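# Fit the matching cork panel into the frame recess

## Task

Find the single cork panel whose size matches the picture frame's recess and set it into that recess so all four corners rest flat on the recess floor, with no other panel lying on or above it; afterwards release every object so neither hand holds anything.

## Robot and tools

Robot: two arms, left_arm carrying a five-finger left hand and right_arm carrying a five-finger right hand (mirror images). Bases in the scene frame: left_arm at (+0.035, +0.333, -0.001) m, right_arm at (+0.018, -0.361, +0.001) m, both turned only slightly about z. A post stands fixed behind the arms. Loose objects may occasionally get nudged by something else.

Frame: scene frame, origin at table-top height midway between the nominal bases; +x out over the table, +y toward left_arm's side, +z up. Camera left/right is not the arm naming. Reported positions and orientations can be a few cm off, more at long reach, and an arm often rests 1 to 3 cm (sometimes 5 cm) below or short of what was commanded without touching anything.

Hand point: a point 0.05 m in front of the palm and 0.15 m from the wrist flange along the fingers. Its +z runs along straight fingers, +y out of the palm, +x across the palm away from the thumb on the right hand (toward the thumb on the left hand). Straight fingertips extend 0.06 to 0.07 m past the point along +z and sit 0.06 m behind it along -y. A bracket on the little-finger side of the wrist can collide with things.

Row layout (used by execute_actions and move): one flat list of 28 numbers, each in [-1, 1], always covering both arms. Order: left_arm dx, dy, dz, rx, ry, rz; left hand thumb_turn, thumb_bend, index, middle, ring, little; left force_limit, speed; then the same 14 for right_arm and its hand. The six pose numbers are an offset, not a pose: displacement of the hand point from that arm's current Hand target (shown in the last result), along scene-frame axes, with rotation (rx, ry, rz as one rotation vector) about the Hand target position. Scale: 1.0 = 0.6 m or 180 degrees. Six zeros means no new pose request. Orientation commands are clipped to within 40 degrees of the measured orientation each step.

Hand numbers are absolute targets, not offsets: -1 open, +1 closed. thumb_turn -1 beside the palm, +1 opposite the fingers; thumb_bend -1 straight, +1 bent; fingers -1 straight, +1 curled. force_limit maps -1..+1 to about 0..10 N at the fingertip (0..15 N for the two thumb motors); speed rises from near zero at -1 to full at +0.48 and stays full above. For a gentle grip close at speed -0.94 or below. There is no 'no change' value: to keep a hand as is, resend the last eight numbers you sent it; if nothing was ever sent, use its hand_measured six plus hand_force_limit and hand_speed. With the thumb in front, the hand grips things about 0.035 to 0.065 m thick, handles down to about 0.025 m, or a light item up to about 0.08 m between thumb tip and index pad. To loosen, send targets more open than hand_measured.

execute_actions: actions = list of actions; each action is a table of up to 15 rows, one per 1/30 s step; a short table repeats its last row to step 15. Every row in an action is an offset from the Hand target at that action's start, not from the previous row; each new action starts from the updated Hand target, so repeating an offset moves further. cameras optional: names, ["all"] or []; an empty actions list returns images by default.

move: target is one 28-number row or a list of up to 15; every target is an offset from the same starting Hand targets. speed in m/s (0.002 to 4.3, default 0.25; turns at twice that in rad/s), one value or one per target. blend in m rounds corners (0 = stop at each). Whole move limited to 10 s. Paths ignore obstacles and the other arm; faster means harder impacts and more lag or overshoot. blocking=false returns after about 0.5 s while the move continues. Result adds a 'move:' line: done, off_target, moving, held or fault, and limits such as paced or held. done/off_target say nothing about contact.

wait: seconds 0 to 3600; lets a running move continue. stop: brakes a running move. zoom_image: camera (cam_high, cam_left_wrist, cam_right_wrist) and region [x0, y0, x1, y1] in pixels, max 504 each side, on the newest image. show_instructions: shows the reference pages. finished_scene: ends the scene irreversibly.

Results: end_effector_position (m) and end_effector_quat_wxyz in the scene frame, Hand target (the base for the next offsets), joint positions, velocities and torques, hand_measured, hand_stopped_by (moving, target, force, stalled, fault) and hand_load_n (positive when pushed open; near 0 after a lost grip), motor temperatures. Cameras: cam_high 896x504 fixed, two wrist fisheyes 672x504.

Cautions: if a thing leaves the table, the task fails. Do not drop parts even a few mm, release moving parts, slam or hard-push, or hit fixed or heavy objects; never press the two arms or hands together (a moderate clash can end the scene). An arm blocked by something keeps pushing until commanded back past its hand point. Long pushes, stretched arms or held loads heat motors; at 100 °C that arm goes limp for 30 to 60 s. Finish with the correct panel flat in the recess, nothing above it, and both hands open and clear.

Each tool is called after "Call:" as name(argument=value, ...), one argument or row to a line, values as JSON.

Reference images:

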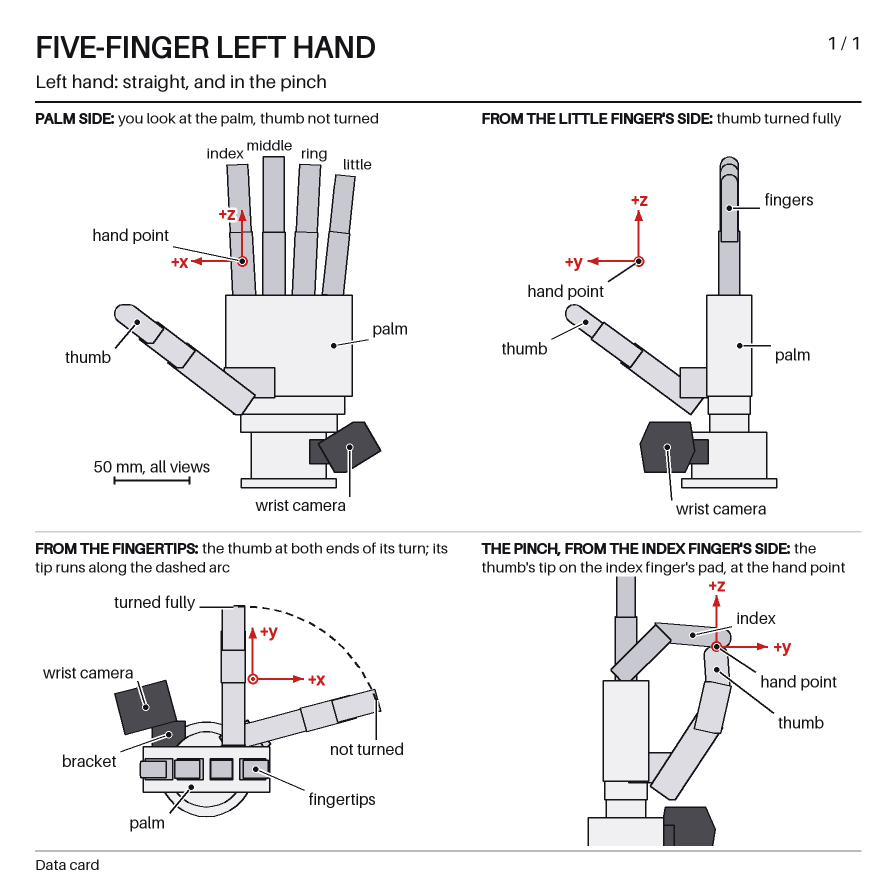

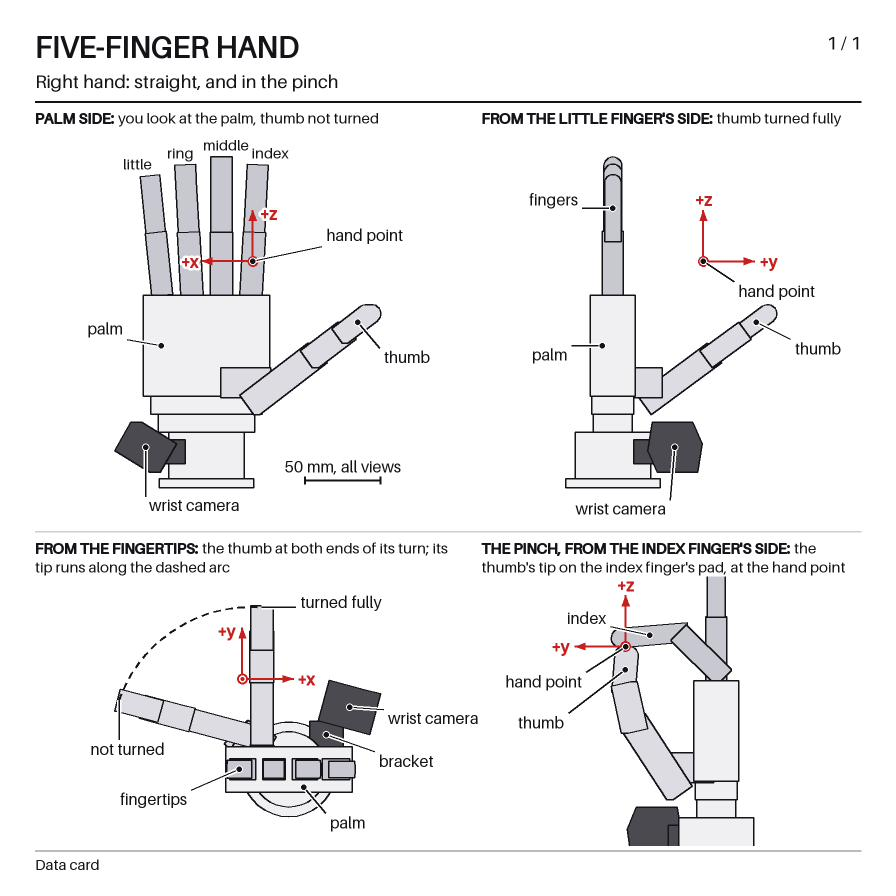

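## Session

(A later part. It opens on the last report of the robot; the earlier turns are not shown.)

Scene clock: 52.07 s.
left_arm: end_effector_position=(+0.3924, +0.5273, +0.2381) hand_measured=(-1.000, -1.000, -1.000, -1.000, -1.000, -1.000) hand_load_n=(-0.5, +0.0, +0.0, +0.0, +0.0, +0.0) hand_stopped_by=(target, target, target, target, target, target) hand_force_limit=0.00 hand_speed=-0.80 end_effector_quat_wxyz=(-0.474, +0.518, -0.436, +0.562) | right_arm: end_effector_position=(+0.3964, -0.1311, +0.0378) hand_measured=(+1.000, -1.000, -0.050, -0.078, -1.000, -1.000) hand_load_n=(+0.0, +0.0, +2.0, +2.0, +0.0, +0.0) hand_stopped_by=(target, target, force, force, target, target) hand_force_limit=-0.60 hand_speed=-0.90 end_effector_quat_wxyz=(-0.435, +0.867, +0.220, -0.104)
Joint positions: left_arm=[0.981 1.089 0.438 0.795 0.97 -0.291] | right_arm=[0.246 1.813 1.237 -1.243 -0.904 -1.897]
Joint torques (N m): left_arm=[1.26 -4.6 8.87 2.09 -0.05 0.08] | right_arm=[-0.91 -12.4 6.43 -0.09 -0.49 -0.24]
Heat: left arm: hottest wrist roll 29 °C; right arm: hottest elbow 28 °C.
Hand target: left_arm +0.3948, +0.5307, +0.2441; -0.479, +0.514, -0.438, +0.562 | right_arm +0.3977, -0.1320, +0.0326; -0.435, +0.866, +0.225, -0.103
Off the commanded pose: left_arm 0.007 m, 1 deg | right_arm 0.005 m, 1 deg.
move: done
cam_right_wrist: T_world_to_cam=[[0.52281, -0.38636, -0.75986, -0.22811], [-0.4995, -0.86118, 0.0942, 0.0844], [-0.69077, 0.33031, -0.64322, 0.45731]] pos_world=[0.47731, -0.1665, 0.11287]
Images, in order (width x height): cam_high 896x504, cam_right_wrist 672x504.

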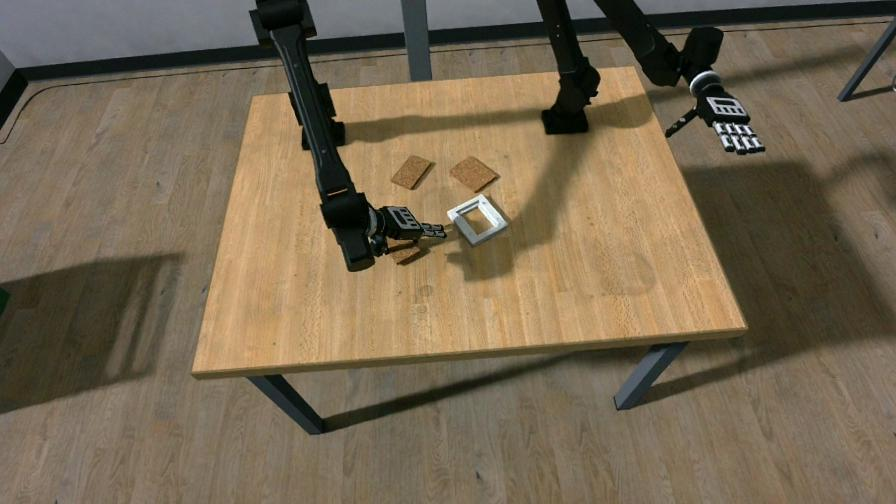

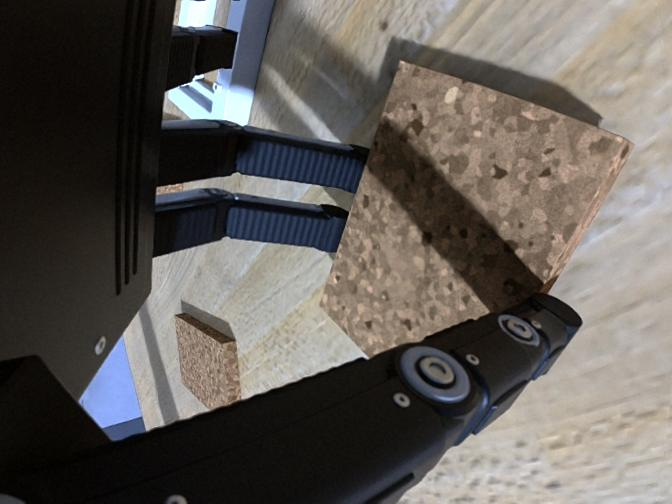

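Call:
move(
  target=[0,0,0,0,0,0,-1,-1,-1,-1,-1,-1,0,-0.8,0.0,0,-0.0075,0,0,0,1,-1,0.1,0.1,-1,-1,-0.6,-0.9],
  speed=0.03,
  cameras=["cam_right_wrist"],
)

Call:
zoom_image(
  camera="cam_right_wrist",
  region=[372, 20, 672, 220],
)

Scene clock: 52.80 s.
left_arm: end_effector_position=(+0.3924, +0.5273, +0.2381) hand_measured=(-1.000, -1.000, -1.000, -1.000, -1.000, -1.000) hand_load_n=(+0.0, +0.0, +0.0, -0.5, +0.0, +0.0) hand_stopped_by=(target, target, target, target, target, target) hand_force_limit=0.00 hand_speed=-0.80 end_effector_quat_wxyz=(-0.474, +0.518, -0.436, +0.562) | right_arm: end_effector_position=(+0.3972, -0.1309, +0.0348) hand_measured=(+1.000, -1.000, -0.050, -0.078, -1.000, -1.000) hand_load_n=(+0.0, +0.0, +2.0, +2.5, +0.0, +0.0) hand_stopped_by=(target, target, force, force, target, target) hand_force_limit=-0.60 hand_speed=-0.90 end_effector_quat_wxyz=(-0.435, +0.867, +0.221, -0.103)
Joint positions: left_arm=[0.981 1.089 0.438 0.795 0.97 -0.291] | right_arm=[0.246 1.817 1.234 -1.232 -0.904 -1.897]
Joint torques (N m): left_arm=[1.2 -4.6 8.88 2.09 -0.05 0.08] | right_arm=[-1.03 -11.52 6.26 0.01 -0.5 -0.23]
Heat: left arm: hottest wrist roll 29 °C; right arm: hottest elbow 28 °C.
Hand target: left_arm +0.3948, +0.5307, +0.2441; -0.479, +0.514, -0.438, +0.562 | right_arm +0.3976, -0.1320, +0.0281; -0.435, +0.866, +0.225, -0.103
Off the commanded pose: left_arm 0.007 m, 1 deg | right_arm 0.007 m, 0 deg.
move: done
cam_right_wrist: T_world_to_cam=[[0.52588, -0.38529, -0.75829, -0.23192], [-0.49972, -0.86138, 0.09111, 0.08554], [-0.68828, 0.33102, -0.64552, 0.45504]] pos_world=[0.4779, -0.1663, 0.11008]

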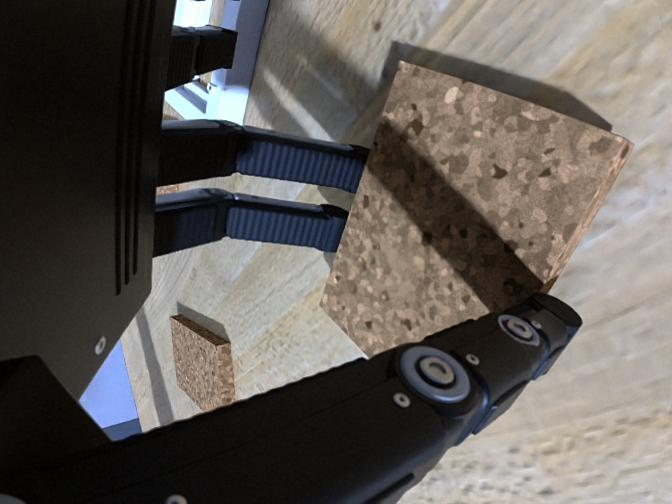

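Scaled by 1.680 from the camera's image (finer frame: 960x720).

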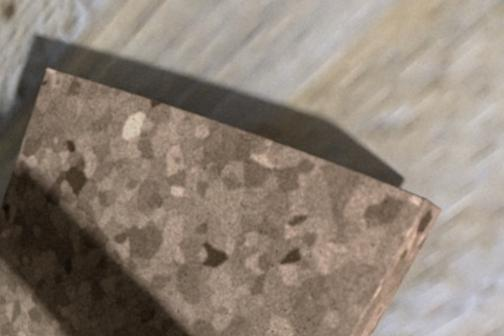

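Call:
move(
  target=[0,0,0,0,0,0,-1,-1,-1,-1,-1,-1,0,-0.8,0.0,0,-0.005,0,0,0,1,-1,0.1,0.1,-1,-1,-0.6,-0.9],
  speed=0.03,
  cameras=["cam_right_wrist"],
)

Call:
zoom_image(
  camera="cam_right_wrist",
  region=[372, 20, 672, 220],
)

Scene clock: 53.53 s.
left_arm: end_effector_position=(+0.3924, +0.5273, +0.2381) hand_measured=(-1.000, -1.000, -1.000, -1.000, -1.000, -1.000) hand_load_n=(-0.5, +0.0, +0.0, +0.0, +0.0, +0.0) hand_stopped_by=(target, target, target, target, target, target) hand_force_limit=0.00 hand_speed=-0.80 end_effector_quat_wxyz=(-0.474, +0.518, -0.436, +0.562) | right_arm: end_effector_position=(+0.3985, -0.1305, +0.0325) hand_measured=(+1.000, -1.000, -0.050, -0.078, -1.000, -1.000) hand_load_n=(+0.0, +0.0, +2.5, +2.0, +0.0, +0.0) hand_stopped_by=(target, target, force, force, target, target) hand_force_limit=-0.60 hand_speed=-0.90 end_effector_quat_wxyz=(-0.435, +0.866, +0.222, -0.101)
Joint positions: left_arm=[0.981 1.089 0.438 0.795 0.97 -0.291] | right_arm=[0.246 1.821 1.234 -1.225 -0.904 -1.897]
Joint torques (N m): left_arm=[1.2 -4.6 8.88 2.1 -0.05 0.08] | right_arm=[-0.85 -11.58 5.9 -0.09 -0.49 -0.23]
Heat: left arm: hottest wrist roll 29 °C; right arm: hottest elbow 28 °C.
Hand target: left_arm +0.3948, +0.5307, +0.2441; -0.479, +0.514, -0.438, +0.562 | right_arm +0.3977, -0.1320, +0.0252; -0.435, +0.866, +0.225, -0.103
Off the commanded pose: left_arm 0.007 m, 1 deg | right_arm 0.008 m, 0 deg.
move: done
cam_right_wrist: T_world_to_cam=[[0.5281, -0.38464, -0.75708, -0.23493], [-0.49995, -0.86147, 0.08894, 0.0868], [-0.68641, 0.33154, -0.64724, 0.45371]] pos_world=[0.47889, -0.166, 0.10808]

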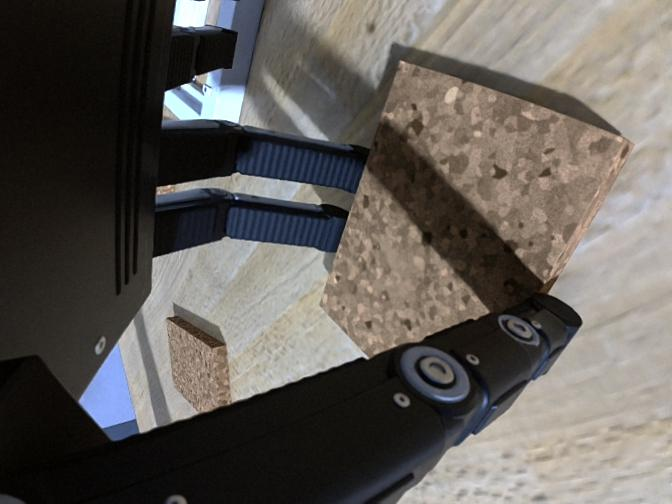

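Scaled by 1.680 from the camera's image (finer frame: 960x720).

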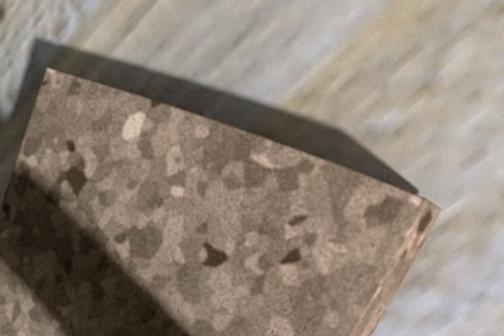

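Call:
move(
  target=[0,0,0,0,0,0,-1,-1,-1,-1,-1,-1,0,-0.8,0.0,0,-0.004,0,0,0,1,-1,0.1,0.1,-1,-1,-0.6,-0.9],
  speed=0.03,
  cameras=["cam_right_wrist"],
)

Call:
zoom_image(
  camera="cam_right_wrist",
  region=[372, 20, 672, 220],
)

Scene clock: 54.23 s.
left_arm: end_effector_position=(+0.3924, +0.5273, +0.2381) hand_measured=(-1.000, -1.000, -1.000, -1.000, -1.000, -1.000) hand_load_n=(-0.5, +0.0, +0.0, +0.0, +0.0, +0.0) hand_stopped_by=(target, target, target, target, target, target) hand_force_limit=0.00 hand_speed=-0.80 end_effector_quat_wxyz=(-0.474, +0.518, -0.436, +0.562) | right_arm: end_effector_position=(+0.3972, -0.1309, +0.0295) hand_measured=(+1.000, -1.000, -0.050, -0.078, -1.000, -1.000) hand_load_n=(+0.0, +0.0, +2.5, +2.0, +0.0, +0.0) hand_stopped_by=(target, target, force, force, target, target) hand_force_limit=-0.60 hand_speed=-0.90 end_effector_quat_wxyz=(-0.435, +0.867, +0.221, -0.103)
Joint positions: left_arm=[0.981 1.089 0.438 0.795 0.97 -0.291] | right_arm=[0.246 1.824 1.229 -1.22 -0.904 -1.897]
Joint torques (N m): left_arm=[1.14 -4.6 8.87 2.09 -0.05 0.08] | right_arm=[-0.79 -11.4 6.08 -0.13 -0.5 -0.21]
Heat: left arm: hottest wrist roll 29 °C; right arm: hottest elbow 28 °C.
Hand target: left_arm +0.3948, +0.5307, +0.2441; -0.479, +0.514, -0.438, +0.562 | right_arm +0.3976, -0.1320, +0.0226; -0.435, +0.866, +0.225, -0.103
Off the commanded pose: left_arm 0.007 m, 1 deg | right_arm 0.007 m, 0 deg.
move: done
cam_right_wrist: T_world_to_cam=[[0.52588, -0.38529, -0.75829, -0.23587], [-0.49972, -0.86138, 0.09111, 0.08601], [-0.68828, 0.33102, -0.64552, 0.45168]] pos_world=[0.4779, -0.1663, 0.10488]

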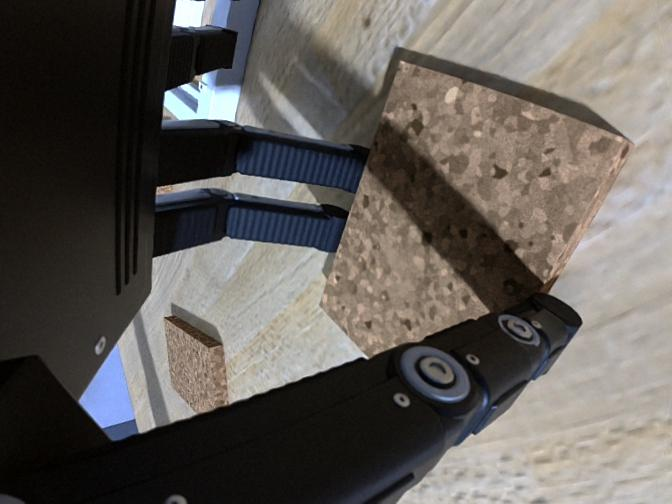

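Scaled by 1.680 from the camera's image (finer frame: 960x720).

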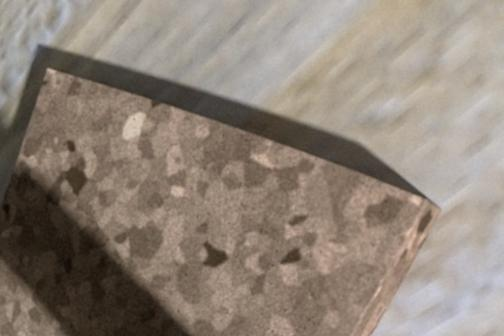

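Call:
move(
  target=[0,0,0,0,0,0,-1,-1,-1,-1,-1,-1,0,-0.8,0.0,0,-0.0035,0,0,0,1,-1,0.1,0.1,-1,-1,-0.6,-0.9],
  speed=0.03,
  cameras=["cam_right_wrist"],
)

Call:
zoom_image(
  camera="cam_right_wrist",
  region=[372, 20, 672, 220],
)

Scene clock: 54.93 s.
left_arm: end_effector_position=(+0.3924, +0.5273, +0.2381) hand_measured=(-1.000, -1.000, -1.000, -1.000, -1.000, -1.000) hand_load_n=(-0.5, +0.0, +0.0, +0.0, +0.0, +0.0) hand_stopped_by=(target, target, target, target, target, target) hand_force_limit=0.00 hand_speed=-0.80 end_effector_quat_wxyz=(-0.474, +0.518, -0.436, +0.562) | right_arm: end_effector_position=(+0.3978, -0.1307, +0.0294) hand_measured=(+1.000, -1.000, -0.050, -0.078, -1.000, -1.000) hand_load_n=(+0.0, +0.5, +2.5, +2.0, +0.0, -0.5) hand_stopped_by=(target, target, force, force, target, target) hand_force_limit=-0.60 hand_speed=-0.90 end_effector_quat_wxyz=(-0.435, +0.866, +0.222, -0.101)
Joint positions: left_arm=[0.981 1.089 0.438 0.795 0.97 -0.291] | right_arm=[0.246 1.824 1.229 -1.217 -0.904 -1.897]
Joint torques (N m): left_arm=[1.14 -4.6 8.88 2.09 -0.05 0.08] | right_arm=[-1.26 -11.34 6.02 -0.12 -0.47 -0.22]
Heat: left arm: hottest wrist roll 29 °C; right arm: hottest elbow 28 °C.
Hand target: left_arm +0.3948, +0.5307, +0.2441; -0.479, +0.514, -0.438, +0.562 | right_arm +0.3976, -0.1320, +0.0205; -0.435, +0.866, +0.225, -0.103
Off the commanded pose: left_arm 0.007 m, 1 deg | right_arm 0.009 m, 0 deg.
move: done
cam_right_wrist: T_world_to_cam=[[0.52777, -0.38473, -0.75726, -0.23695], [-0.49996, -0.86144, 0.08922, 0.0866], [-0.68666, 0.33151, -0.64699, 0.45138]] pos_world=[0.47829, -0.1662, 0.10488]

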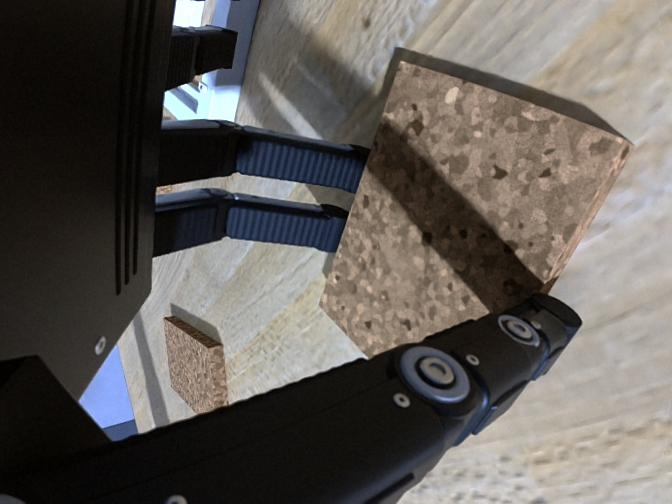

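Scaled by 1.680 from the camera's image (finer frame: 960x720).

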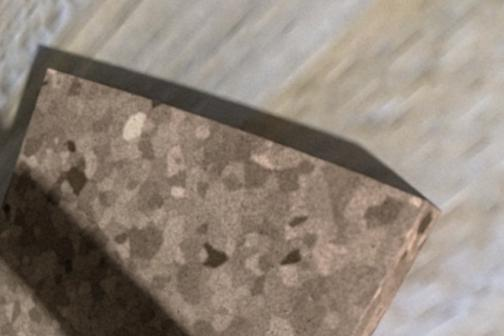

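Call:
move(
  target=[0,0,0,0,0,0,-1,-1,-1,-1,-1,-1,0,-0.8,0.0,0,0.0035,0,0,0,1,-1,-0.2,-0.22,-1,-1,-0.6,-0.9],
  speed=0.03,
  cameras=["cam_right_wrist"],
)

Call:
zoom_image(
  camera="cam_right_wrist",
  region=[272, 20, 672, 320],
)

Scene clock: 56.00 s.
left_arm: end_effector_position=(+0.3924, +0.5273, +0.2381) hand_measured=(-1.000, -1.000, -1.000, -1.000, -1.000, -1.000) hand_load_n=(+0.0, +0.0, +0.0, +0.0, +0.0, +0.0) hand_stopped_by=(target, target, target, target, target, target) hand_force_limit=0.00 hand_speed=-0.80 end_effector_quat_wxyz=(-0.474, +0.518, -0.436, +0.562) | right_arm: end_effector_position=(+0.3978, -0.1307, +0.0294) hand_measured=(+1.000, -1.000, -0.200, -0.220, -1.000, -1.000) hand_load_n=(+0.0, +0.0, +0.0, -0.5, +0.0, +0.0) hand_stopped_by=(target, target, target, target, target, target) hand_force_limit=-0.60 hand_speed=-0.90 end_effector_quat_wxyz=(-0.435, +0.866, +0.222, -0.101)
Joint positions: left_arm=[0.981 1.089 0.438 0.795 0.97 -0.291] | right_arm=[0.246 1.824 1.229 -1.217 -0.904 -1.897]
Joint torques (N m): left_arm=[1.2 -4.6 8.87 2.1 -0.05 0.08] | right_arm=[-0.56 -11.28 6.17 -0.17 -0.46 -0.23]
Heat: left arm: hottest wrist roll 29 °C; right arm: hottest elbow 28 °C.
Hand target: left_arm +0.3948, +0.5307, +0.2441; -0.479, +0.514, -0.438, +0.562 | right_arm +0.3976, -0.1320, +0.0226; -0.435, +0.866, +0.225, -0.103
Off the commanded pose: left_arm 0.007 m, 1 deg | right_arm 0.007 m, 0 deg.
move: done
cam_right_wrist: T_world_to_cam=[[0.52777, -0.38473, -0.75726, -0.23695], [-0.49996, -0.86144, 0.08922, 0.0866], [-0.68666, 0.33151, -0.64699, 0.45138]] pos_world=[0.47829, -0.1662, 0.10488]

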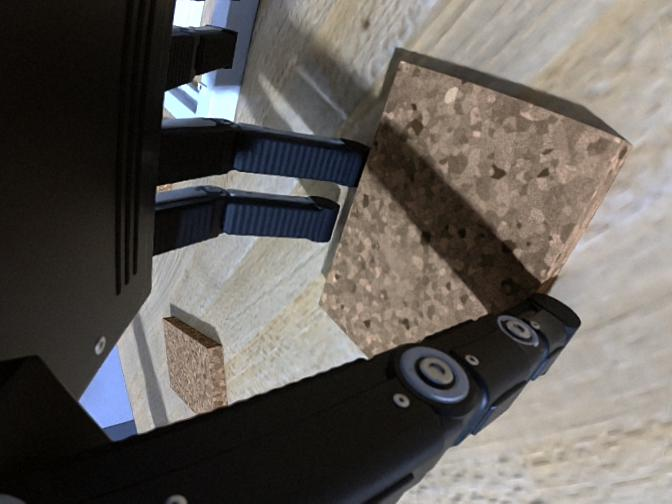

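Scaled by 1.260 from the camera's image (finer frame: 960x720).

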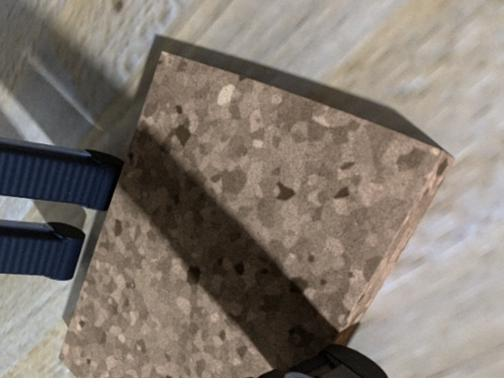

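Call:
move(
  target=[0,0,0,0,0,0,-1,-1,-1,-1,-1,-1,0,-0.8,0.0,0,0.018,0,0,0,1,-1,-0.2,-0.22,-1,-1,-0.6,-0.9],
  speed=0.03,
  cameras=[],
)

Scene clock: 56.93 s.
left_arm: end_effector_position=(+0.3924, +0.5273, +0.2381) hand_measured=(-1.000, -1.000, -1.000, -1.000, -1.000, -1.000) hand_load_n=(+0.0, +0.0, +0.0, +0.0, -0.5, +0.0) hand_stopped_by=(target, target, target, target, target, target) hand_force_limit=0.00 hand_speed=-0.80 end_effector_quat_wxyz=(-0.474, +0.518, -0.436, +0.562) | right_arm: end_effector_position=(+0.3954, -0.1314, +0.0301) hand_measured=(+1.000, -1.000, -0.200, -0.220, -1.000, -1.000) hand_load_n=(-0.5, +0.0, +0.0, +0.0, +0.0, +0.0) hand_stopped_by=(target, target, target, target, target, target) hand_force_limit=-0.60 hand_speed=-0.90 end_effector_quat_wxyz=(-0.435, +0.867, +0.220, -0.106)
Joint positions: left_arm=[0.981 1.089 0.438 0.795 0.97 -0.291] | right_arm=[0.246 1.824 1.229 -1.228 -0.904 -1.897]
Joint torques (N m): left_arm=[1.26 -4.54 8.88 2.1 -0.05 0.08] | right_arm=[-1.85 -12.86 6.89 -0.7 -0.49 -0.2]
Heat: left arm: hottest wrist roll 29 °C; right arm: hottest elbow 28 °C.
Hand target: left_arm +0.3948, +0.5307, +0.2441; -0.479, +0.514, -0.438, +0.562 | right_arm +0.3976, -0.1320, +0.0334; -0.435, +0.866, +0.225, -0.103
Off the commanded pose: left_arm 0.007 m, 1 deg | right_arm 0.004 m, 1 deg.
move: done

Call:
move(
  target=[0,0,0,0,0,0,-1,-1,-1,-1,-1,-1,0,-0.8,0.0,0,0.01,0,0,0,1,-1,-0.2,-0.22,-1,-1,-0.6,-0.9],
  speed=0.03,
  cameras=[],
)

Scene clock: 57.60 s.
left_arm: end_effector_position=(+0.3924, +0.5273, +0.2381) hand_measured=(-1.000, -1.000, -1.000, -1.000, -1.000, -1.000) hand_load_n=(-0.5, +0.0, +0.0, -0.5, +0.0, +0.0) hand_stopped_by=(target, target, target, target, target, target) hand_force_limit=0.00 hand_speed=-0.80 end_effector_quat_wxyz=(-0.474, +0.518, -0.436, +0.562) | right_arm: end_effector_position=(+0.3921, -0.1324, +0.0312) hand_measured=(+1.000, -1.000, -0.200, -0.220, -1.000, -1.000) hand_load_n=(+0.0, +0.0, +0.0, -0.5, +0.0, +0.0) hand_stopped_by=(target, target, target, target, target, target) hand_force_limit=-0.60 hand_speed=-0.90 end_effector_quat_wxyz=(-0.435, +0.867, +0.216, -0.113)
Joint positions: left_arm=[0.981 1.089 0.438 0.795 0.97 -0.291] | right_arm=[0.246 1.824 1.229 -1.242 -0.904 -1.897]
Joint torques (N m): left_arm=[1.14 -4.6 8.87 2.09 -0.05 0.08] | right_arm=[-1.38 -13.33 7.25 -0.76 -0.51 -0.2]
Heat: left arm: hottest wrist roll 29 °C; right arm: hottest elbow 28 °C.
Hand target: left_arm +0.3948, +0.5307, +0.2441; -0.479, +0.514, -0.438, +0.562 | right_arm +0.3976, -0.1320, +0.0394; -0.435, +0.866, +0.225, -0.103
Off the commanded pose: left_arm 0.007 m, 1 deg | right_arm 0.010 m, 1 deg.
move: done

Call:
move(
  target=[
    [0,0,0,0,0,0,-1,-1,-1,-1,-1,-1,0,-0.8,0.0,0,0.05,0,0,0,1,-1,-0.45,-0.45,-1,-1,-0.6,-0.5],
    [0,0,0,0,0,0,-1,-1,-1,-1,-1,-1,0,-0.8,0.0023,-0.0045,0.05,0,0,0,1,-1,-0.45,-0.45,-1,-1,-0.6,-0.5],
    [0,0,0,0,0,0,-1,-1,-1,-1,-1,-1,0,-0.8,0.0023,-0.0045,-0.0190,0,0,0,1,-1,-0.45,-0.45,-1,-1,-0.6,-0.5],
  ],
  speed=[0.08,0.05,0.05],
  cameras=["cam_right_wrist","cam_high"],
)

Call:
zoom_image(
  camera="cam_right_wrist",
  region=[272, 20, 672, 320],
)

Scene clock: 60.43 s.
left_arm: end_effector_position=(+0.3924, +0.5273, +0.2381) hand_measured=(-1.000, -1.000, -1.000, -1.000, -1.000, -1.000) hand_load_n=(+0.0, +0.5, +0.0, +0.0, +0.0, +0.0) hand_stopped_by=(target, target, target, target, target, target) hand_force_limit=0.00 hand_speed=-0.80 end_effector_quat_wxyz=(-0.474, +0.518, -0.436, +0.562) | right_arm: end_effector_position=(+0.3962, -0.1316, +0.0339) hand_measured=(+1.000, -1.000, -0.450, -0.450, -1.000, -1.000) hand_load_n=(+0.0, +0.0, +0.0, +0.0, +0.0, -0.5) hand_stopped_by=(target, target, target, target, target, target) hand_force_limit=-0.60 hand_speed=-0.50 end_effector_quat_wxyz=(-0.435, +0.866, +0.223, -0.105)
Joint positions: left_arm=[0.981 1.089 0.438 0.795 0.97 -0.291] | right_arm=[0.245 1.82 1.235 -1.241 -0.903 -1.906]
Joint torques (N m): left_arm=[1.2 -4.6 8.9 2.09 -0.05 0.08] | right_arm=[-1.14 -11.05 6.49 -0.08 -0.47 -0.2]
Heat: left arm: hottest wrist roll 29 °C; right arm: hottest elbow 28 °C.
Hand target: left_arm +0.3948, +0.5307, +0.2441; -0.479, +0.514, -0.438, +0.562 | right_arm +0.3990, -0.1348, +0.0280; -0.435, +0.866, +0.225, -0.103
Off the commanded pose: left_arm 0.007 m, 1 deg | right_arm 0.007 m, 0 deg.
move: done
cam_right_wrist: T_world_to_cam=[[0.5256, -0.38283, -0.75972, -0.23183], [-0.49458, -0.86411, 0.09326, 0.08204], [-0.69219, 0.32673, -0.64352, 0.45492]] pos_world=[0.47731, -0.16649, 0.10897]
Images, in order (width x height): cam_high 896x504, cam_right_wrist 672x504.

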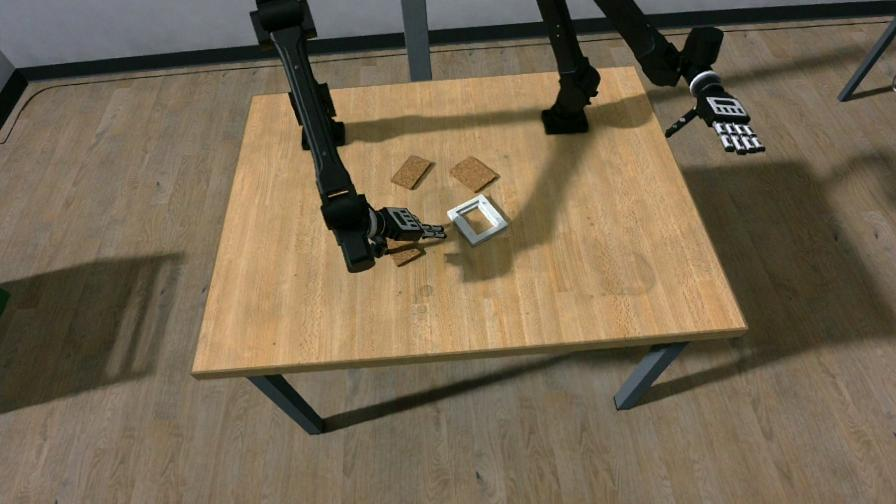

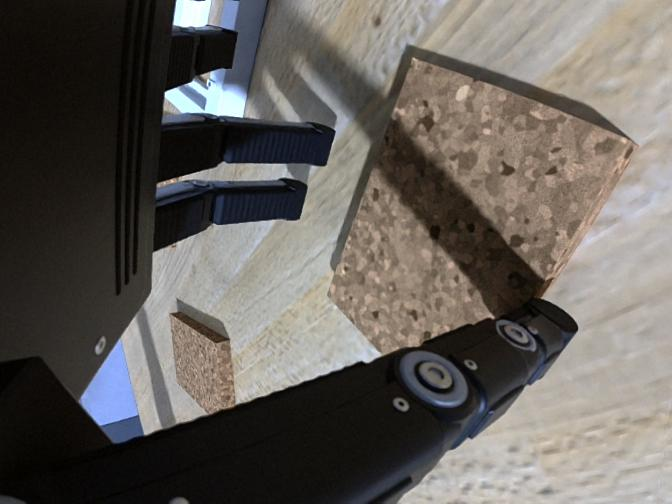

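Scaled by 1.260 from the camera's image (finer frame: 960x720).

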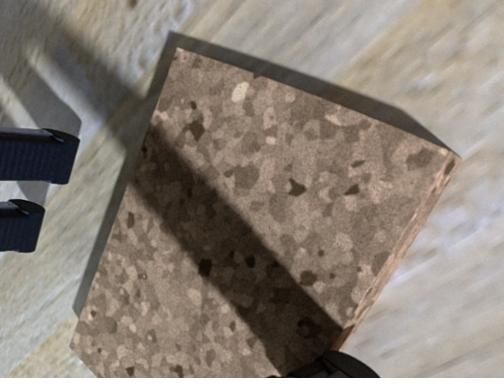

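Call:
move(
  target=[0,0,0,0,0,0,-1,-1,-1,-1,-1,-1,0,-0.8,0.0047,-0.0088,0,0,0,0,1,-1,-0.45,-0.45,-1,-1,-0.6,-0.5],
  speed=0.05,
  cameras=["cam_right_wrist"],
)

Scene clock: 61.50 s.
left_arm: end_effector_position=(+0.3924, +0.5273, +0.2381) hand_measured=(-1.000, -1.000, -1.000, -1.000, -1.000, -1.000) hand_load_n=(-0.5, +0.0, +0.0, +0.0, +0.0, +0.0) hand_stopped_by=(target, target, target, target, target, target) hand_force_limit=0.00 hand_speed=-0.80 end_effector_quat_wxyz=(-0.474, +0.518, -0.436, +0.562) | right_arm: end_effector_position=(+0.4003, -0.1375, +0.0317) hand_measured=(+1.000, -1.000, -0.450, -0.450, -1.000, -1.000) hand_load_n=(+0.0, +0.0, +0.0, +0.0, +0.0, +0.0) hand_stopped_by=(target, target, target, target, target, target) hand_force_limit=-0.60 hand_speed=-0.50 end_effector_quat_wxyz=(-0.435, +0.866, +0.224, -0.100)
Joint positions: left_arm=[0.981 1.089 0.438 0.795 0.97 -0.291] | right_arm=[0.231 1.824 1.235 -1.241 -0.9 -1.924]
Joint torques (N m): left_arm=[1.2 -4.6 8.88 2.09 -0.05 0.08] | right_arm=[-0.97 -11.69 6.98 -0.62 -0.44 -0.21]
Heat: left arm: hottest wrist roll 29 °C; right arm: hottest elbow 28 °C.
Hand target: left_arm +0.3948, +0.5307, +0.2441; -0.479, +0.514, -0.438, +0.562 | right_arm +0.4017, -0.1400, +0.0280; -0.435, +0.866, +0.224, -0.103
Off the commanded pose: left_arm 0.007 m, 1 deg | right_arm 0.005 m, 0 deg.
move: done
cam_right_wrist: T_world_to_cam=[[0.53197, -0.38239, -0.7555, -0.24044], [-0.49823, -0.86278, 0.08588, 0.08097], [-0.68467, 0.33073, -0.64949, 0.45603]] pos_world=[0.48048, -0.17291, 0.10758]

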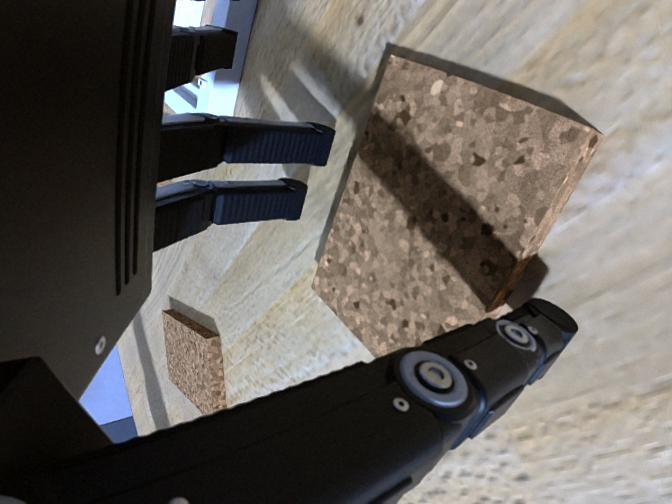

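Call:
move(
  target=[
    [0,0,0,0,0,0,-1,-1,-1,-1,-1,-1,0,-0.8,-0.0032,0.0058,0.04,0,0,0,1,-1,-0.45,-0.45,-1,-1,-0.6,-0.5],
    [0,0,0,0,0,0,-1,-1,-1,-1,-1,-1,0,-0.8,-0.0032,0.0058,-0.0010,0,0,0,1,-1,-0.45,-0.45,-1,-1,-0.6,-0.5],
  ],
  speed=[0.08,0.05],
  cameras=["cam_right_wrist"],
)

Call:
zoom_image(
  camera="cam_right_wrist",
  region=[372, 20, 672, 420],
)

Scene clock: 63.50 s.
left_arm: end_effector_position=(+0.3924, +0.5273, +0.2381) hand_measured=(-1.000, -1.000, -1.000, -1.000, -1.000, -1.000) hand_load_n=(+0.0, +0.0, +0.0, +0.0, +0.0, +0.0) hand_stopped_by=(target, target, target, target, target, target) hand_force_limit=0.00 hand_speed=-0.80 end_effector_quat_wxyz=(-0.474, +0.518, -0.436, +0.562) | right_arm: end_effector_position=(+0.3994, -0.1378, +0.0320) hand_measured=(+1.000, -1.000, -0.450, -0.450, -1.000, -1.000) hand_load_n=(+0.0, +0.0, +0.0, +0.0, +0.0, +0.0) hand_stopped_by=(target, target, target, target, target, target) hand_force_limit=-0.60 hand_speed=-0.50 end_effector_quat_wxyz=(-0.435, +0.866, +0.223, -0.102)
Joint positions: left_arm=[0.981 1.089 0.438 0.795 0.97 -0.291] | right_arm=[0.231 1.824 1.235 -1.245 -0.9 -1.925]
Joint torques (N m): left_arm=[1.2 -4.66 8.87 2.09 -0.05 0.08] | right_arm=[-0.5 -12.69 6.37 -0.12 -0.55 -0.09]
Heat: left arm: hottest wrist roll 29 °C; right arm: hottest elbow 28 °C.
Hand target: left_arm +0.3948, +0.5307, +0.2441; -0.479, +0.514, -0.438, +0.562 | right_arm +0.3998, -0.1365, +0.0274; -0.435, +0.866, +0.225, -0.103
Off the commanded pose: left_arm 0.007 m, 1 deg | right_arm 0.005 m, 0 deg.
move: done
cam_right_wrist: T_world_to_cam=[[0.52951, -0.38285, -0.757, -0.23894], [-0.49754, -0.86293, 0.0884, 0.07988], [-0.68708, 0.32983, -0.64741, 0.45647]] pos_world=[0.47989, -0.1731, 0.10758]

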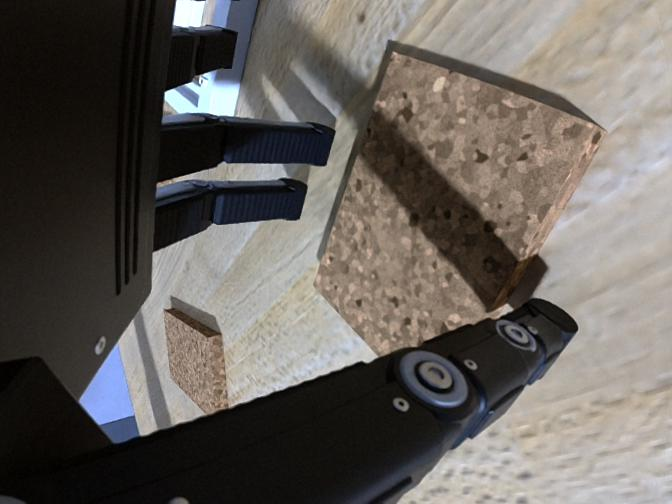

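Scaled by 1.260 from the camera's image (finer frame: 960x720).

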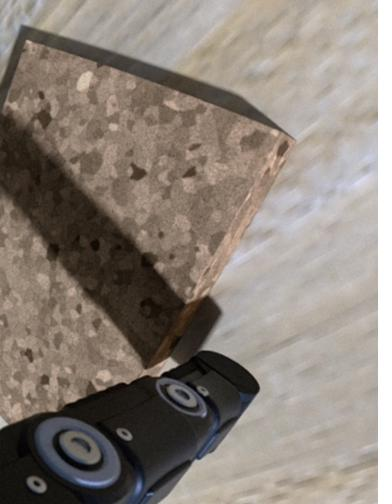

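Call:
move(
  target=[
    [0,0,0,0,0,0,-1,-1,-1,-1,-1,-1,0,-0.8,-0.0015,0.0028,0.035,0,0,0,1,-1,-0.45,-0.45,-1,-1,-0.6,-0.5],
    [0,0,0,0,0,0,-1,-1,-1,-1,-1,-1,0,-0.8,-0.0015,0.0028,0.0035,0,0,0,1,-1,-0.3,-0.3,-1,-1,-0.6,-0.5],
  ],
  speed=[0.08,0.05],
  cameras=["cam_right_wrist"],
)

Scene clock: 65.80 s.
left_arm: end_effector_position=(+0.3924, +0.5273, +0.2381) hand_measured=(-1.000, -1.000, -1.000, -1.000, -1.000, -1.000) hand_load_n=(-0.5, +0.0, +0.0, +0.0, +0.0, +0.0) hand_stopped_by=(target, target, target, target, target, target) hand_force_limit=0.00 hand_speed=-0.80 end_effector_quat_wxyz=(-0.474, +0.518, -0.436, +0.562) | right_arm: end_effector_position=(+0.4001, -0.1376, +0.0350) hand_measured=(+1.000, -1.000, -0.300, -0.300, -1.000, -1.000) hand_load_n=(+0.0, +0.0, +0.0, -0.5, +0.0, +0.0) hand_stopped_by=(target, target, target, target, target, target) hand_force_limit=-0.60 hand_speed=-0.50 end_effector_quat_wxyz=(-0.436, +0.866, +0.225, -0.098)
Joint positions: left_arm=[0.981 1.089 0.438 0.795 0.97 -0.291] | right_arm=[0.231 1.816 1.235 -1.245 -0.9 -1.925]
Joint torques (N m): left_arm=[1.26 -4.6 8.88 2.1 -0.05 0.08] | right_arm=[-0.38 -10.99 6.41 -0.03 -0.58 -0.08]
Heat: left arm: hottest wrist roll 29 °C; right arm: hottest elbow 28 °C.
Hand target: left_arm +0.3948, +0.5307, +0.2441; -0.479, +0.514, -0.438, +0.562 | right_arm +0.3989, -0.1349, +0.0295; -0.435, +0.866, +0.225, -0.103
Off the commanded pose: left_arm 0.007 m, 1 deg | right_arm 0.006 m, 1 deg.
move: done
cam_right_wrist: T_world_to_cam=[[0.53476, -0.3813, -0.75409, -0.23892], [-0.49812, -0.86311, 0.08318, 0.08057], [-0.68258, 0.33114, -0.65149, 0.45735]] pos_world=[0.48007, -0.17301, 0.11109]

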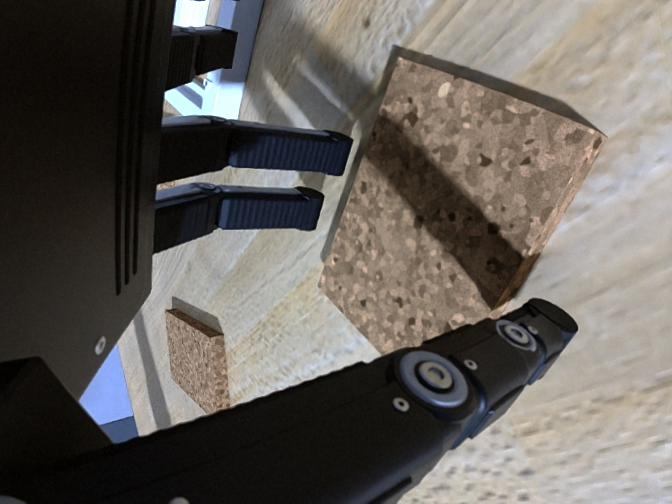

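Call:
move(
  target=[0,0,0,0,0,0,-1,-1,-1,-1,-1,-1,0,-0.8,0,0,-0.004,0,0,0,1,-1,-0.3,-0.3,-1,-1,-0.6,-0.5],
  speed=0.05,
  cameras=[],
)

Scene clock: 66.47 s.
left_arm: end_effector_position=(+0.3924, +0.5273, +0.2381) hand_measured=(-1.000, -1.000, -1.000, -1.000, -1.000, -1.000) hand_load_n=(-0.5, +0.0, +0.0, +0.0, +0.0, +0.0) hand_stopped_by=(target, target, target, target, target, target) hand_force_limit=0.00 hand_speed=-0.80 end_effector_quat_wxyz=(-0.474, +0.518, -0.436, +0.562) | right_arm: end_effector_position=(+0.4011, -0.1373, +0.0332) hand_measured=(+1.000, -1.000, -0.300, -0.300, -1.000, -1.000) hand_load_n=(+0.0, +0.0, +0.0, +0.0, +0.0, +0.0) hand_stopped_by=(target, target, target, target, target, target) hand_force_limit=-0.60 hand_speed=-0.50 end_effector_quat_wxyz=(-0.436, +0.866, +0.226, -0.097)
Joint positions: left_arm=[0.981 1.089 0.438 0.795 0.97 -0.291] | right_arm=[0.231 1.82 1.235 -1.239 -0.9 -1.925]
Joint torques (N m): left_arm=[1.26 -4.54 8.87 2.1 -0.05 0.08] | right_arm=[-0.44 -11.63 6.45 0.05 -0.57 -0.08]
Heat: left arm: hottest wrist roll 29 °C; right arm: hottest elbow 28 °C.
Hand target: left_arm +0.3948, +0.5307, +0.2441; -0.479, +0.514, -0.438, +0.562 | right_arm +0.3989, -0.1349, +0.0271; -0.435, +0.866, +0.225, -0.103
Off the commanded pose: left_arm 0.007 m, 1 deg | right_arm 0.007 m, 1 deg.
move: done

Call:
move(
  target=[0,0,0,0,0,0,-1,-1,-1,-1,-1,-1,0,-0.8,0,0,0,0,0,0,1,-1,0.1,0.1,-1,-1,-0.6,-0.9],
  speed=0.05,
  cameras=["cam_right_wrist"],
)

Call:
zoom_image(
  camera="cam_right_wrist",
  region=[272, 20, 672, 380],
)

Scene clock: 70.20 s.
left_arm: end_effector_position=(+0.3924, +0.5273, +0.2381) hand_measured=(-1.000, -1.000, -1.000, -1.000, -1.000, -1.000) hand_load_n=(+0.0, +0.0, +0.0, +0.0, +0.0, -0.5) hand_stopped_by=(target, target, target, target, target, target) hand_force_limit=0.00 hand_speed=-0.80 end_effector_quat_wxyz=(-0.474, +0.518, -0.436, +0.562) | right_arm: end_effector_position=(+0.4011, -0.1373, +0.0332) hand_measured=(+1.000, -1.000, +0.100, -0.032, -1.000, -1.000) hand_load_n=(+0.5, +0.0, +0.0, +1.5, +0.0, +0.0) hand_stopped_by=(target, target, target, force, target, target) hand_force_limit=-0.60 hand_speed=-0.90 end_effector_quat_wxyz=(-0.436, +0.866, +0.226, -0.097)
Joint positions: left_arm=[0.981 1.089 0.438 0.795 0.97 -0.291] | right_arm=[0.231 1.82 1.235 -1.239 -0.9 -1.925]
Joint torques (N m): left_arm=[1.14 -4.6 8.85 2.1 -0.05 0.08] | right_arm=[-0.09 -11.4 6.22 0.05 -0.59 -0.02]
Heat: left arm: hottest wrist roll 29 °C; right arm: hottest elbow 28 °C.
Hand target: left_arm +0.3948, +0.5307, +0.2441; -0.479, +0.514, -0.438, +0.562 | right_arm +0.3989, -0.1349, +0.0271; -0.435, +0.866, +0.225, -0.103
Off the commanded pose: left_arm 0.007 m, 1 deg | right_arm 0.007 m, 1 deg.
move: done
cam_right_wrist: T_world_to_cam=[[0.5364, -0.38083, -0.75315, -0.24136], [-0.49829, -0.86316, 0.08157, 0.08152], [-0.68116, 0.33153, -0.65277, 0.45624]] pos_world=[0.48086, -0.17281, 0.10939]

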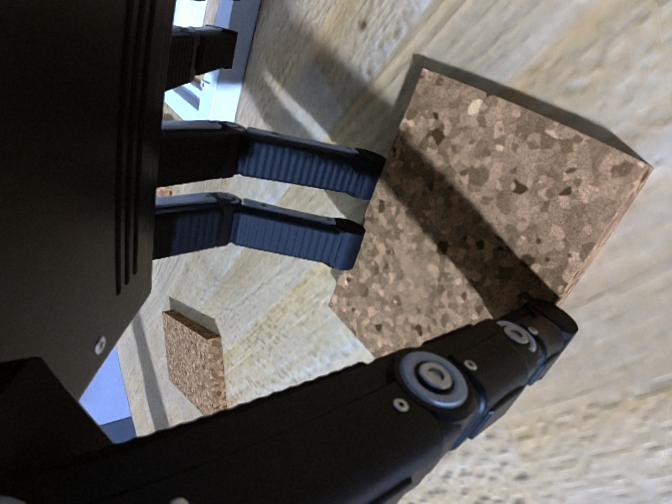

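Scaled by 1.260 from the camera's image (finer frame: 960x720).

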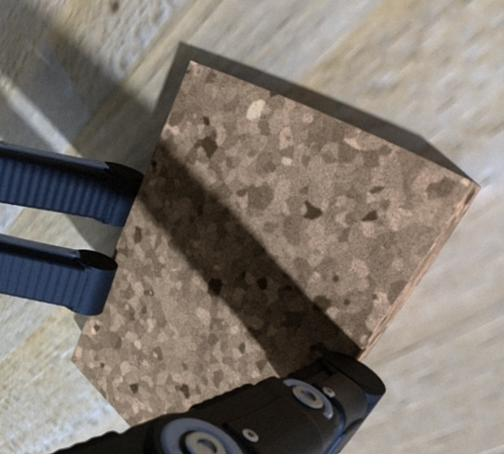

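Call:
move(
  target=[
    [0,0,0,0,0,0,-1,-1,-1,-1,-1,-1,0,-0.8,0,0,0.05,0,0,0,1,-1,-0.45,-0.45,-1,-1,-0.6,-0.5],
    [0,0,0,0,0,0,-1,-1,-1,-1,-1,-1,0,-0.8,0.02,-0.036,0.05,0,0,0,1,-1,-0.45,-0.45,-1,-1,-0.6,-0.5],
    [0,0,0,0,0,0,-1,-1,-1,-1,-1,-1,0,-0.8,0.0033,-0.0083,0.05,0,0,0,1,-1,-0.45,-0.45,-1,-1,-0.6,-0.5],
  ],
  speed=0.08,
  blend=[0,0.01,0],
  cameras=["cam_right_wrist"],
)

Call:
zoom_image(
  camera="cam_right_wrist",
  region=[272, 20, 672, 380],
)

Scene clock: 73.13 s.
left_arm: end_effector_position=(+0.3924, +0.5273, +0.2381) hand_measured=(-1.000, -1.000, -1.000, -1.000, -1.000, -1.000) hand_load_n=(-0.5, +0.0, +0.0, +0.0, +0.0, +0.0) hand_stopped_by=(target, target, target, target, target, target) hand_force_limit=0.00 hand_speed=-0.80 end_effector_quat_wxyz=(-0.474, +0.518, -0.436, +0.562) | right_arm: end_effector_position=(+0.3914, -0.1451, +0.0501) hand_measured=(+1.000, -1.000, -0.450, -0.450, -1.000, -1.000) hand_load_n=(+0.0, +0.0, +0.0, +0.0, +0.0, +0.0) hand_stopped_by=(target, target, target, target, target, target) hand_force_limit=-0.60 hand_speed=-0.50 end_effector_quat_wxyz=(-0.435, +0.866, +0.221, -0.114)
Joint positions: left_arm=[0.981 1.089 0.438 0.795 0.97 -0.291] | right_arm=[0.222 1.798 1.245 -1.326 -0.895 -1.95]
Joint torques (N m): left_arm=[1.14 -4.6 8.87 2.09 -0.04 0.08] | right_arm=[-0.38 -12.63 8.18 -0.02 -0.64 0.05]
Heat: left arm: hottest wrist roll 29 °C; right arm: hottest elbow 28 °C.
Hand target: left_arm +0.3948, +0.5307, +0.2441; -0.479, +0.514, -0.438, +0.562 | right_arm +0.4009, -0.1399, +0.0571; -0.435, +0.866, +0.225, -0.103
Off the commanded pose: left_arm 0.007 m, 1 deg | right_arm 0.013 m, 1 deg.
move: off_target (right_arm); blend cut to 0.0097 m at target 2
cam_right_wrist: T_world_to_cam=[[0.51405, -0.38442, -0.76679, -0.21743], [-0.48892, -0.86583, 0.10631, 0.06333], [-0.70478, 0.32025, -0.63303, 0.46999]] pos_world=[0.47397, -0.17927, 0.12406]

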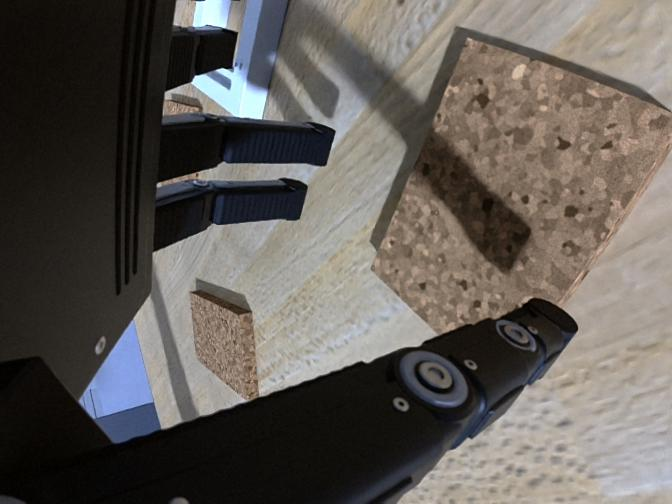

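Scaled by 1.260 from the camera's image (finer frame: 960x720).

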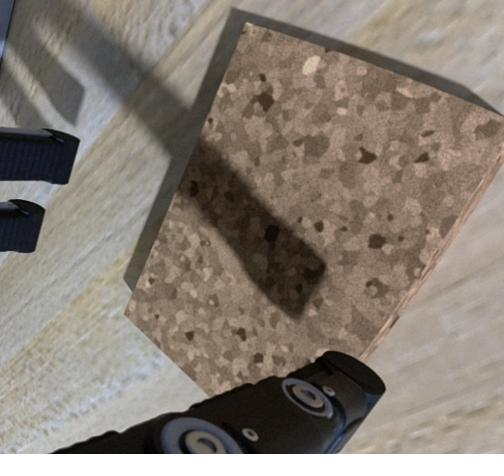

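Call:
move(
  target=[0,0,0,0,0,0,-1,-1,-1,-1,-1,-1,0,-0.8,0,0,-0.039,0,0,0,1,-1,-0.45,-0.45,-1,-1,-0.6,-0.5],
  speed=0.06,
  cameras=["cam_right_wrist"],
)

Call:
zoom_image(
  camera="cam_right_wrist",
  region=[272, 20, 672, 380],
)

Scene clock: 74.57 s.
left_arm: end_effector_position=(+0.3924, +0.5273, +0.2381) hand_measured=(-1.000, -1.000, -1.000, -1.000, -1.000, -1.000) hand_load_n=(-0.5, +0.0, +0.0, +0.0, +0.0, +0.0) hand_stopped_by=(target, target, target, target, target, target) hand_force_limit=0.00 hand_speed=-0.80 end_effector_quat_wxyz=(-0.474, +0.518, -0.436, +0.562) | right_arm: end_effector_position=(+0.4026, -0.1420, +0.0382) hand_measured=(+1.000, -1.000, -0.450, -0.450, -1.000, -1.000) hand_load_n=(+0.0, +0.0, +0.0, +0.0, +0.0, +0.0) hand_stopped_by=(target, target, target, target, target, target) hand_force_limit=-0.60 hand_speed=-0.50 end_effector_quat_wxyz=(-0.435, +0.865, +0.229, -0.098)
Joint positions: left_arm=[0.981 1.089 0.438 0.795 0.97 -0.291] | right_arm=[0.222 1.817 1.245 -1.27 -0.895 -1.949]
Joint torques (N m): left_arm=[1.2 -4.6 8.87 2.09 -0.05 0.08] | right_arm=[-0.32 -11.93 6.5 -0.05 -0.67 -0.01]
Heat: left arm: hottest wrist roll 29 °C; right arm: hottest elbow 28 °C.
Hand target: left_arm +0.3948, +0.5307, +0.2441; -0.479, +0.514, -0.438, +0.562 | right_arm +0.4009, -0.1399, +0.0338; -0.435, +0.866, +0.224, -0.103
Off the commanded pose: left_arm 0.007 m, 1 deg | right_arm 0.005 m, 1 deg.
move: done
cam_right_wrist: T_world_to_cam=[[0.5408, -0.37734, -0.75177, -0.24152], [-0.49262, -0.86651, 0.08056, 0.07515], [-0.68181, 0.32677, -0.65449, 0.46175]] pos_world=[0.48246, -0.1769, 0.11459]

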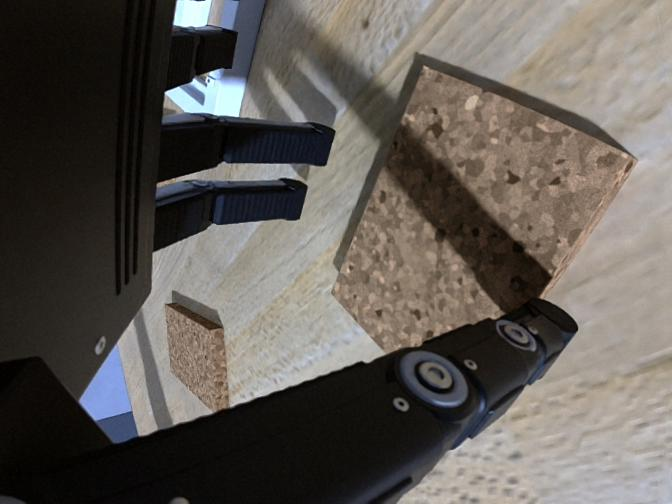

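Scaled by 1.260 from the camera's image (finer frame: 960x720).

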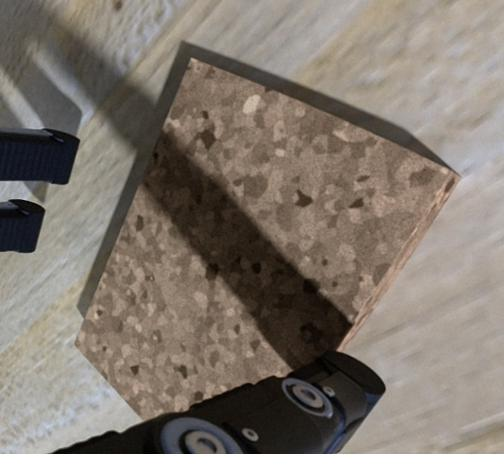

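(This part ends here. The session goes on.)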